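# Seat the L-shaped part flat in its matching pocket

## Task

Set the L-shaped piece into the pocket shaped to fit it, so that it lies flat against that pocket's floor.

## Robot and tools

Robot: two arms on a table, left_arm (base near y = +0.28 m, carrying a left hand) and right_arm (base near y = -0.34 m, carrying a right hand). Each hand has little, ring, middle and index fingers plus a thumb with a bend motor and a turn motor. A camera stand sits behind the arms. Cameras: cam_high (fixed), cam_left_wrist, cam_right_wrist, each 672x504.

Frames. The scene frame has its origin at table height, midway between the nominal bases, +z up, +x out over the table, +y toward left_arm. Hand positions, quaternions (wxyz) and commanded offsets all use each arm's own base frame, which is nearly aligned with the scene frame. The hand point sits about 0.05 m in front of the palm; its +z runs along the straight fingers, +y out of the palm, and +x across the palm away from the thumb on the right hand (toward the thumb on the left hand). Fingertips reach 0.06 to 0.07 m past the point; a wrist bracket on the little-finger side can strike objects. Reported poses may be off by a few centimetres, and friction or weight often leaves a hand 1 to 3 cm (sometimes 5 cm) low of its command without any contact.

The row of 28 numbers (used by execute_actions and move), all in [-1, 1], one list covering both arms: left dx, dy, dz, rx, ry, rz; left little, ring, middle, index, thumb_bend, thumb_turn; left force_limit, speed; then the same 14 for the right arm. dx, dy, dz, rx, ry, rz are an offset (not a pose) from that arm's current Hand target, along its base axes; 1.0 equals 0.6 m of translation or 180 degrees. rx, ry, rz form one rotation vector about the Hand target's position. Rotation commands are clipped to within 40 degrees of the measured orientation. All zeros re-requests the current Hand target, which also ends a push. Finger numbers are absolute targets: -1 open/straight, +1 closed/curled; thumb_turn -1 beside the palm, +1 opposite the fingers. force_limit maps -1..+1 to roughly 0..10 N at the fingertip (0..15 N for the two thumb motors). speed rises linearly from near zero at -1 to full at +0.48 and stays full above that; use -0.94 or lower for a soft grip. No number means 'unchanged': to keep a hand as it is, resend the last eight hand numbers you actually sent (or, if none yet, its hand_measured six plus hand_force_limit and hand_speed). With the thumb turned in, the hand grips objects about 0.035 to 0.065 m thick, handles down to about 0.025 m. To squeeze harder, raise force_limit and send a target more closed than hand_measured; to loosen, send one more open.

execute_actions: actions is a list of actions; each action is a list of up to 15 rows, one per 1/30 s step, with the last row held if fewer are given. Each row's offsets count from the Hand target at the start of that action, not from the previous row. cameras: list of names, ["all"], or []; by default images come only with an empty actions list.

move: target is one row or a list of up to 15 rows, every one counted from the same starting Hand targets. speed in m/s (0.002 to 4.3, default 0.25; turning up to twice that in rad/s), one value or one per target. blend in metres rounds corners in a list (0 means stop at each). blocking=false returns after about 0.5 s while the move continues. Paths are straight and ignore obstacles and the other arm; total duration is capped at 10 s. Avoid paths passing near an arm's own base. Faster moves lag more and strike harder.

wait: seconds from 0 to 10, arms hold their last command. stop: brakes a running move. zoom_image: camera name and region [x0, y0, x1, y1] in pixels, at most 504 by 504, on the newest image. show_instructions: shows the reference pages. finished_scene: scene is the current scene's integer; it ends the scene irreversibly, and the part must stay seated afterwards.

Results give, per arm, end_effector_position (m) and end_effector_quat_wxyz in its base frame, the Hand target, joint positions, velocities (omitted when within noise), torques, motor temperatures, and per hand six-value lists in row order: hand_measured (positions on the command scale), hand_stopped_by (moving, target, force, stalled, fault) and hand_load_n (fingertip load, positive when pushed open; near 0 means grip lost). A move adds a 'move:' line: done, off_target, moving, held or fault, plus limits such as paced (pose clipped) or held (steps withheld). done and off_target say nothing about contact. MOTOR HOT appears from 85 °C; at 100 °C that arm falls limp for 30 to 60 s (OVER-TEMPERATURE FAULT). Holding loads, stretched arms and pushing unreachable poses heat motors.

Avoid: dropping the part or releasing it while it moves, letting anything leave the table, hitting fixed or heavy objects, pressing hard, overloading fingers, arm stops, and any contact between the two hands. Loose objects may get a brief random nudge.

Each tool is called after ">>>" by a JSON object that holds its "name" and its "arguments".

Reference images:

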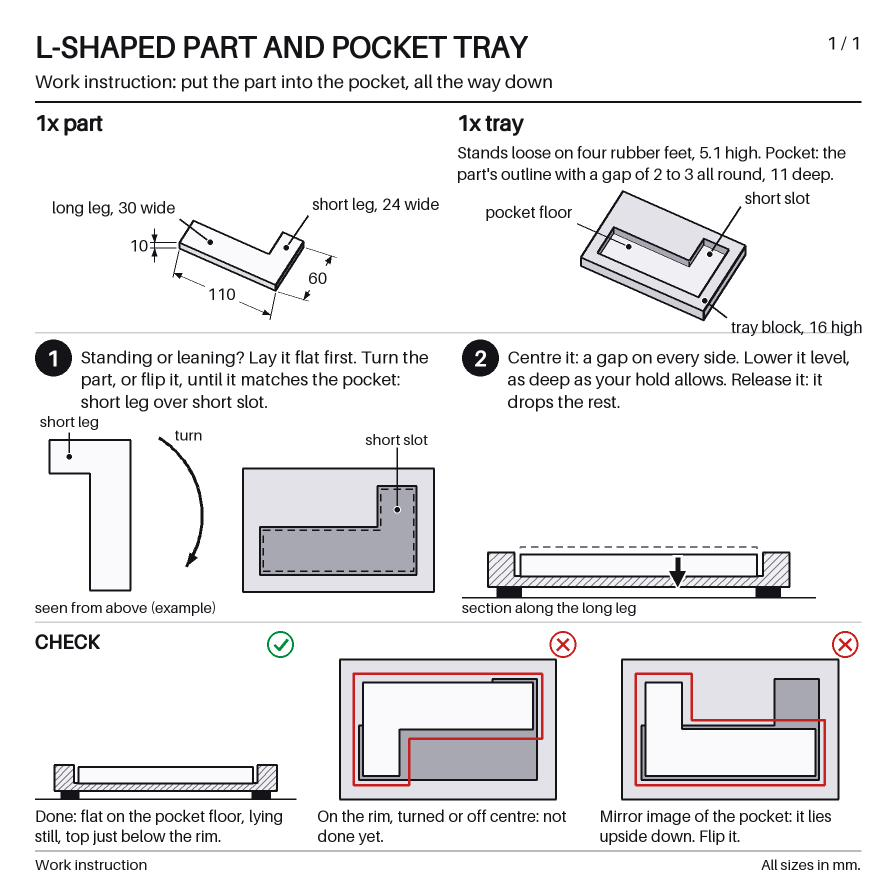

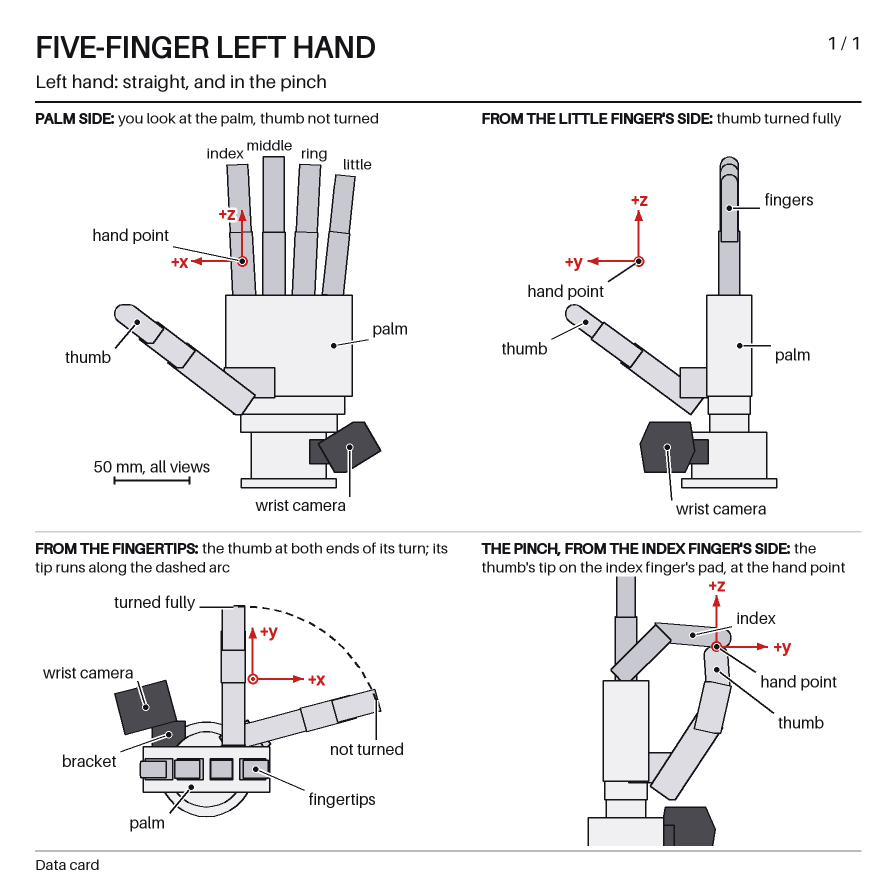

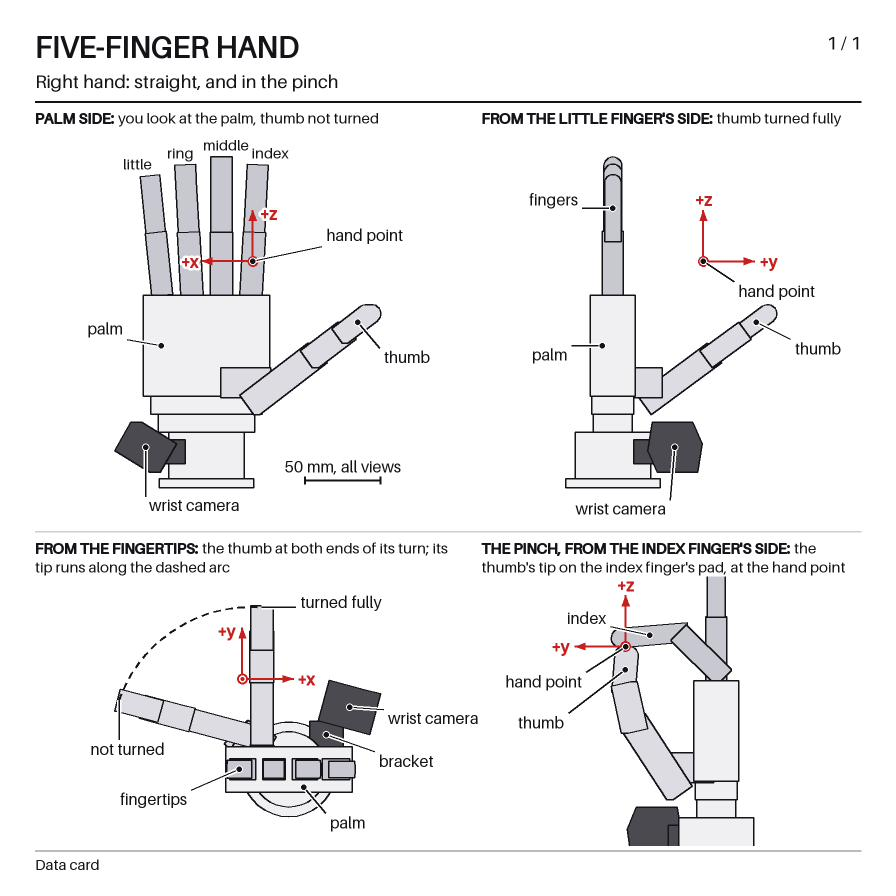

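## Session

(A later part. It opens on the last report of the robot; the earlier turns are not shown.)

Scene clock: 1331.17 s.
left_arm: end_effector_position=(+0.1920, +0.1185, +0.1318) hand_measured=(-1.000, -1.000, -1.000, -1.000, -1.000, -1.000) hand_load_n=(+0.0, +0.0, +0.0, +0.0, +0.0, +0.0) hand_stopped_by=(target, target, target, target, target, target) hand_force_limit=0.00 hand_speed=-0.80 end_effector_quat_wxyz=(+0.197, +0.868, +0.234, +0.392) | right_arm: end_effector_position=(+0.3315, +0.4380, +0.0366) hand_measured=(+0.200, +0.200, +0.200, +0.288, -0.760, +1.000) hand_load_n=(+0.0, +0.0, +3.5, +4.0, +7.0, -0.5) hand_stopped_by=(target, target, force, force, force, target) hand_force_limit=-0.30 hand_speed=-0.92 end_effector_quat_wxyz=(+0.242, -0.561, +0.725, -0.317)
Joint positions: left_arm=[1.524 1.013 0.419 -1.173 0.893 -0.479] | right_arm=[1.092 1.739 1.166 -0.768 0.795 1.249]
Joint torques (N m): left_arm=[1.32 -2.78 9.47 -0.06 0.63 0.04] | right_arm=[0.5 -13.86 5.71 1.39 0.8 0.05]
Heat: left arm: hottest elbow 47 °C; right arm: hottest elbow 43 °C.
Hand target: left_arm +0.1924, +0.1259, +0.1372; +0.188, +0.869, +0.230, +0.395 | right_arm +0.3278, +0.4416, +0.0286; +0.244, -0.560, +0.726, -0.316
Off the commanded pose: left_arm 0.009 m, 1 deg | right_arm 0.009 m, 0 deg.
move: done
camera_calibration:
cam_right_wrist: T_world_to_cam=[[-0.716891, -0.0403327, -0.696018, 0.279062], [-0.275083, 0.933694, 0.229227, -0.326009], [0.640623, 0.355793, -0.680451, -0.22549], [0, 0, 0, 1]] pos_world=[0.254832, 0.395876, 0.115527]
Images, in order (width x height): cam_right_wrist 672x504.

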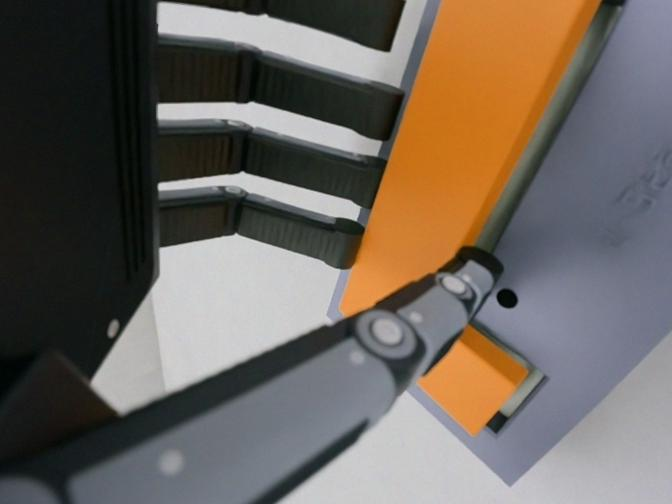

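>>> {"name": "move", "arguments": {"target": [0,0,0,0,0,0,-1,-1,-1,-1,-1,-1,0,-0.8,-0.0035,0.0045,-0.004,0,0,0,0.2,0.2,0.24,0.4,-0.3,1,-0.3,-0.92], "speed": 0.03, "cameras": ["cam_right_wrist"]}}

>>> {"name": "zoom_image", "arguments": {"camera": "cam_right_wrist", "region": [300, 200, 600, 480]}}

Scene clock: 1345.53 s.
left_arm: end_effector_position=(+0.1920, +0.1185, +0.1318) hand_measured=(-1.000, -1.000, -1.000, -1.000, -1.000, -1.000) hand_load_n=(+0.0, +0.0, +0.0, +0.0, -0.5, +0.0) hand_stopped_by=(target, target, target, target, target, target) hand_force_limit=0.00 hand_speed=-0.80 end_effector_quat_wxyz=(+0.197, +0.868, +0.234, +0.392) | right_arm: end_effector_position=(+0.3289, +0.4399, +0.0334) hand_measured=(+0.200, +0.200, +0.200, +0.288, -0.760, +1.000) hand_load_n=(+0.0, +0.0, +3.0, +4.0, +7.0, -0.5) hand_stopped_by=(target, target, force, force, force, target) hand_force_limit=-0.30 hand_speed=-0.92 end_effector_quat_wxyz=(+0.242, -0.562, +0.725, -0.317)
Joint positions: left_arm=[1.524 1.013 0.419 -1.173 0.893 -0.479] | right_arm=[1.098 1.746 1.166 -0.768 0.797 1.256]
Joint torques (N m): left_arm=[1.32 -2.78 9.47 -0.08 0.62 0.04] | right_arm=[0.91 -13.63 5.97 1.31 0.8 0.01]
Heat: left arm: hottest elbow 47 °C; right arm: hottest elbow 43 °C.
Hand target: left_arm +0.1924, +0.1259, +0.1372; +0.188, +0.869, +0.230, +0.395 | right_arm +0.3258, +0.4443, +0.0262; +0.244, -0.560, +0.726, -0.316
Off the commanded pose: left_arm 0.009 m, 1 deg | right_arm 0.009 m, 0 deg.
move: done
camera_calibration:
cam_right_wrist: T_world_to_cam=[[-0.717028, -0.0417449, -0.695793, 0.275761], [-0.275904, 0.933677, 0.228307, -0.327443], [0.640116, 0.355675, -0.68099, -0.226439], [0, 0, 0, 1]] pos_world=[0.252332, 0.397776, 0.112428]
Images, in order (width x height): cam_right_wrist 672x504.

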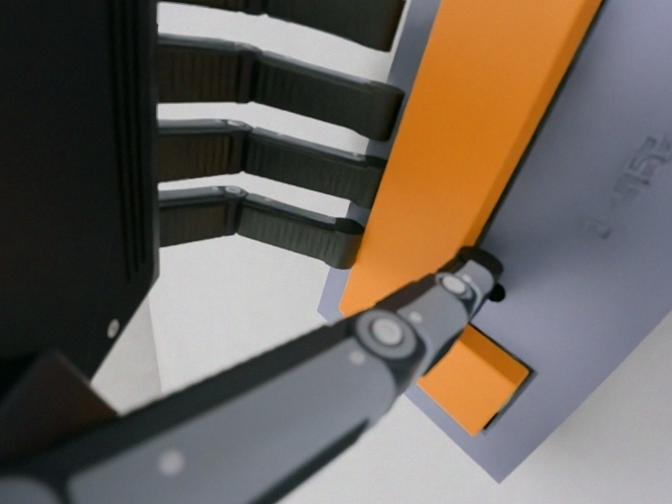

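Scaled by 1.680 from the camera's 672x504 image, which has a finer 960x720 frame.

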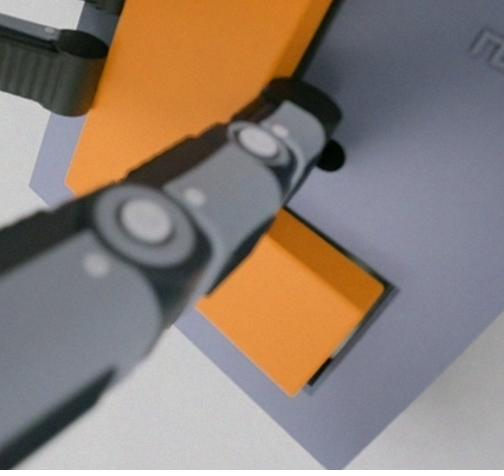

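>>> {"name": "move", "arguments": {"target": [0,0,0,0,0,0,-1,-1,-1,-1,-1,-1,0,-0.8,0.002,0,-0.013,0,0,0,0.2,0.2,0.24,0.4,-0.3,1,-0.3,-0.92], "speed": 0.03, "cameras": ["cam_right_wrist"]}}

>>> {"name": "zoom_image", "arguments": {"camera": "cam_right_wrist", "region": [300, 200, 600, 480]}}

Scene clock: 1355.47 s.
left_arm: end_effector_position=(+0.1920, +0.1185, +0.1318) hand_measured=(-1.000, -1.000, -1.000, -1.000, -1.000, -1.000) hand_load_n=(+0.0, +0.5, +0.0, +0.0, +0.0, +0.0) hand_stopped_by=(target, target, target, target, target, target) hand_force_limit=0.00 hand_speed=-0.80 end_effector_quat_wxyz=(+0.197, +0.868, +0.234, +0.392) | right_arm: end_effector_position=(+0.3306, +0.4419, +0.0332) hand_measured=(+0.200, +0.200, +0.200, +0.288, -0.760, +1.000) hand_load_n=(+0.0, +0.0, +2.0, +3.5, +7.5, +0.0) hand_stopped_by=(target, target, force, force, force, target) hand_force_limit=-0.30 hand_speed=-0.92 end_effector_quat_wxyz=(+0.246, -0.560, +0.725, -0.317)
Joint positions: left_arm=[1.524 1.013 0.419 -1.173 0.893 -0.479] | right_arm=[1.098 1.748 1.166 -0.757 0.8 1.256]
Joint torques (N m): left_arm=[1.26 -2.73 9.47 -0.08 0.62 0.03] | right_arm=[0.38 -12.86 5.39 1.72 0.65 0.01]
Heat: left arm: hottest elbow 47 °C; right arm: hottest elbow 44 °C.
Hand target: left_arm +0.1924, +0.1259, +0.1372; +0.188, +0.869, +0.230, +0.395 | right_arm +0.3270, +0.4443, +0.0184; +0.244, -0.560, +0.726, -0.316
Off the commanded pose: left_arm 0.009 m, 1 deg | right_arm 0.015 m, 0 deg.
move: off_target (right_arm)
camera_calibration:
cam_right_wrist: T_world_to_cam=[[-0.712439, -0.0367085, -0.700774, 0.273286], [-0.276768, 0.932377, 0.232535, -0.327948], [0.644849, 0.359619, -0.674421, -0.231825], [0, 0, 0, 1]] pos_world=[0.253426, 0.399171, 0.111424]
Images, in order (width x height): cam_right_wrist 672x504.

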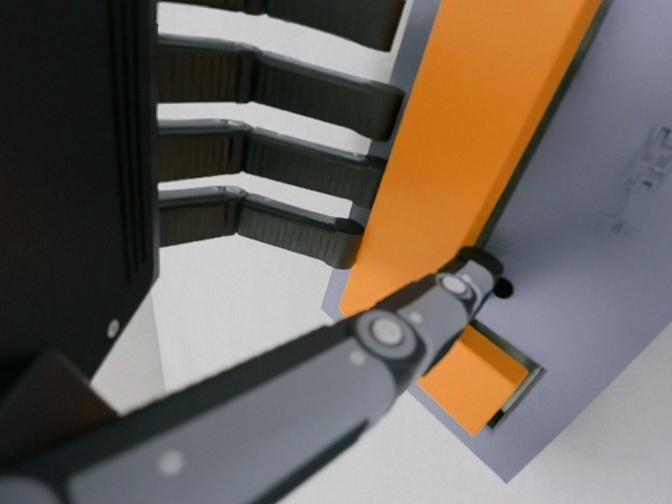

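Scaled by 1.680 from the camera's 672x504 image, which has a finer 960x720 frame.

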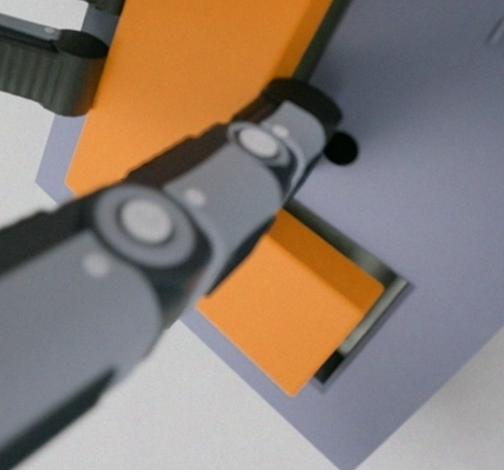

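>>> {"name": "move", "arguments": {"target": [[0,0,0,0,0,0,-1,-1,-1,-1,-1,-1,0,-0.8,0,-0.002,0.012,0,0,0,0.2,0.2,0.24,0.4,-0.3,1,-0.3,-0.92],[0,0,0,0,0,0,-1,-1,-1,-1,-1,-1,0,-0.8,0,-0.002,0.012,0,0,0,0.2,0.2,0.2,0.2,-1,1,-0.3,-0.8]], "speed": 0.03, "cameras": ["cam_right_wrist"]}}

>>> {"name": "zoom_image", "arguments": {"camera": "cam_right_wrist", "region": [300, 0, 672, 480]}}

Scene clock: 1392.53 s.
left_arm: end_effector_position=(+0.1920, +0.1185, +0.1318) hand_measured=(-1.000, -1.000, -1.000, -1.000, -1.000, -1.000) hand_load_n=(+0.0, +0.0, +0.0, +0.0, +0.0, +0.0) hand_stopped_by=(target, target, target, target, target, target) hand_force_limit=0.00 hand_speed=-0.80 end_effector_quat_wxyz=(+0.197, +0.868, +0.234, +0.392) | right_arm: end_effector_position=(+0.3307, +0.4419, +0.0333) hand_measured=(+0.200, +0.200, +0.200, +0.200, -1.000, +1.000) hand_load_n=(+0.0, +0.0, +0.0, +0.0, +0.0, +0.0) hand_stopped_by=(target, target, target, target, target, target) hand_force_limit=-0.30 hand_speed=-0.80 end_effector_quat_wxyz=(+0.246, -0.559, +0.725, -0.317)
Joint positions: left_arm=[1.524 1.013 0.419 -1.173 0.893 -0.479] | right_arm=[1.098 1.748 1.166 -0.756 0.8 1.257]
Joint torques (N m): left_arm=[1.38 -2.73 9.47 -0.06 0.62 0.03] | right_arm=[0.73 -13.92 5.71 1.13 0.62 -0.02]
Heat: left arm: hottest elbow 47 °C; right arm: hottest elbow 43 °C.
Hand target: left_arm +0.1924, +0.1259, +0.1372; +0.188, +0.869, +0.230, +0.395 | right_arm +0.3270, +0.4432, +0.0256; +0.244, -0.559, +0.726, -0.316
Off the commanded pose: left_arm 0.009 m, 1 deg | right_arm 0.009 m, 0 deg.
move: done
camera_calibration:
cam_right_wrist: T_world_to_cam=[[-0.712005, -0.0362106, -0.70124, 0.273033], [-0.276662, 0.932351, 0.232765, -0.328083], [0.645374, 0.359736, -0.673856, -0.232103], [0, 0, 0, 1]] pos_world=[0.253426, 0.399271, 0.111423]
Images, in order (width x height): cam_right_wrist 672x504.

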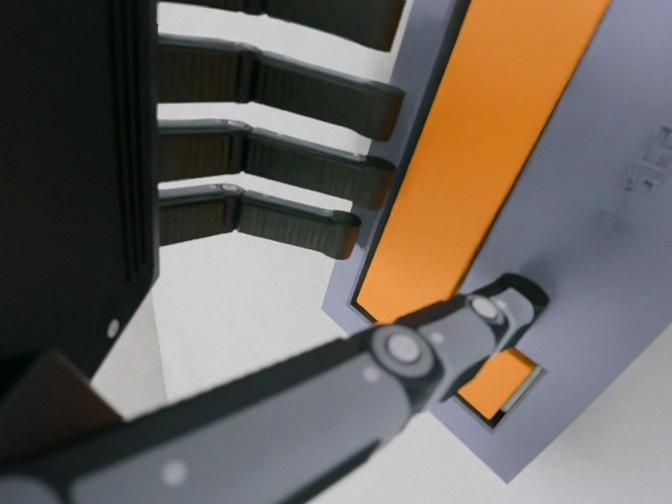

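Scaled by 1.050 from the camera's 672x504 image, which has a finer 960x720 frame.

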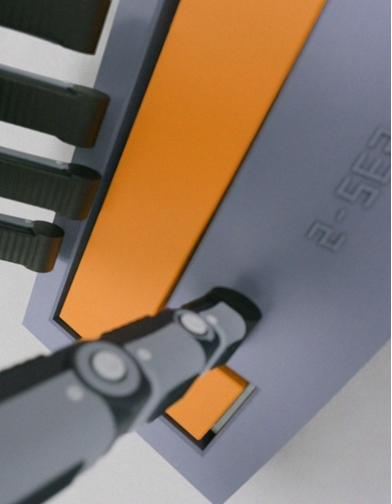

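>>> {"name": "move", "arguments": {"target": [0,0,0,0,0,0,-1,-1,-1,-1,-1,-1,0,-0.8,0,0,0.2,0,0,0,0.2,0.2,0.2,0.2,-1,1,-0.3,-0.8], "speed": 0.1, "cameras": ["cam_right_wrist","cam_high"]}}

>>> {"name": "zoom_image", "arguments": {"camera": "cam_high", "region": [360, 170, 450, 250]}}

Scene clock: 1400.67 s.
left_arm: end_effector_position=(+0.1920, +0.1185, +0.1318) hand_measured=(-1.000, -1.000, -1.000, -1.000, -1.000, -1.000) hand_load_n=(+0.0, +0.0, +0.0, +0.0, +0.0, +0.0) hand_stopped_by=(target, target, target, target, target, target) hand_force_limit=0.00 hand_speed=-0.80 end_effector_quat_wxyz=(+0.197, +0.868, +0.234, +0.392) | right_arm: end_effector_position=(+0.3229, +0.4267, +0.1253) hand_measured=(+0.200, +0.200, +0.200, +0.200, -1.000, +1.000) hand_load_n=(+0.0, +0.0, +0.0, +0.0, +0.0, +0.0) hand_stopped_by=(target, target, target, target, target, target) hand_force_limit=-0.30 hand_speed=-0.80 end_effector_quat_wxyz=(+0.225, -0.568, +0.721, -0.327)
Joint positions: left_arm=[1.524 1.013 0.419 -1.173 0.893 -0.479] | right_arm=[1.098 1.626 1.283 -1.048 0.8 1.257]
Joint torques (N m): left_arm=[1.32 -2.73 9.46 -0.06 0.62 0.04] | right_arm=[0.38 -14.39 9.85 0.64 0.6 -0.04]
Heat: left arm: hottest elbow 47 °C; right arm: hottest elbow 44 °C.
Hand target: left_arm +0.1924, +0.1259, +0.1372; +0.188, +0.869, +0.230, +0.395 | right_arm +0.3270, +0.4432, +0.1457; +0.244, -0.560, +0.726, -0.316
Off the commanded pose: left_arm 0.009 m, 1 deg | right_arm 0.027 m, 3 deg.
move: off_target (right_arm)
camera_calibration:
cam_right_wrist: T_world_to_cam=[[-0.728446, -0.0675922, -0.681761, 0.347749], [-0.271009, 0.942383, 0.196135, -0.338911], [0.629223, 0.327637, -0.704793, -0.136799], [0, 0, 0, 1]] pos_world=[0.247546, 0.38771, 0.207139]
Images, in order (width x height): cam_high 672x504, cam_right_wrist 672x504.

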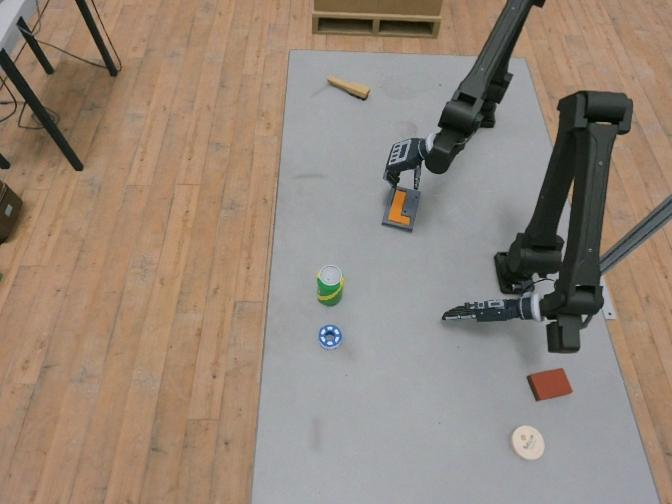

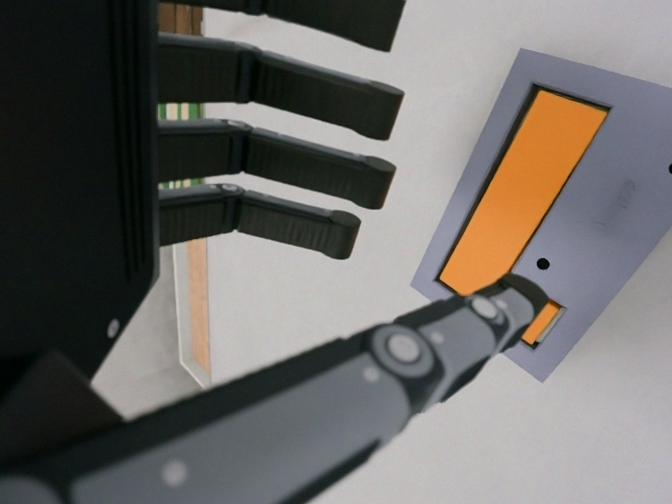

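Scaled by 5.600 from the camera's 672x504 image, which has a finer 960x720 frame.

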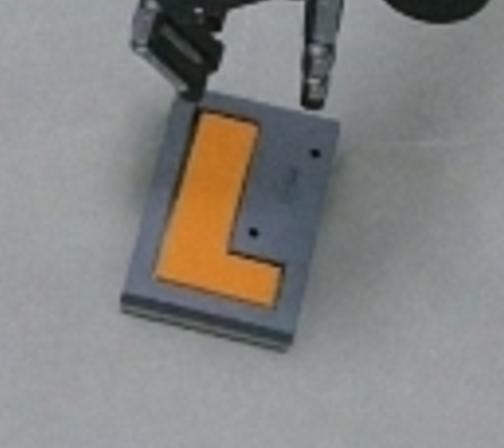

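>>> {"name": "finished_scene", "arguments": {"scene": 1}}

The scene is finished: the task was done.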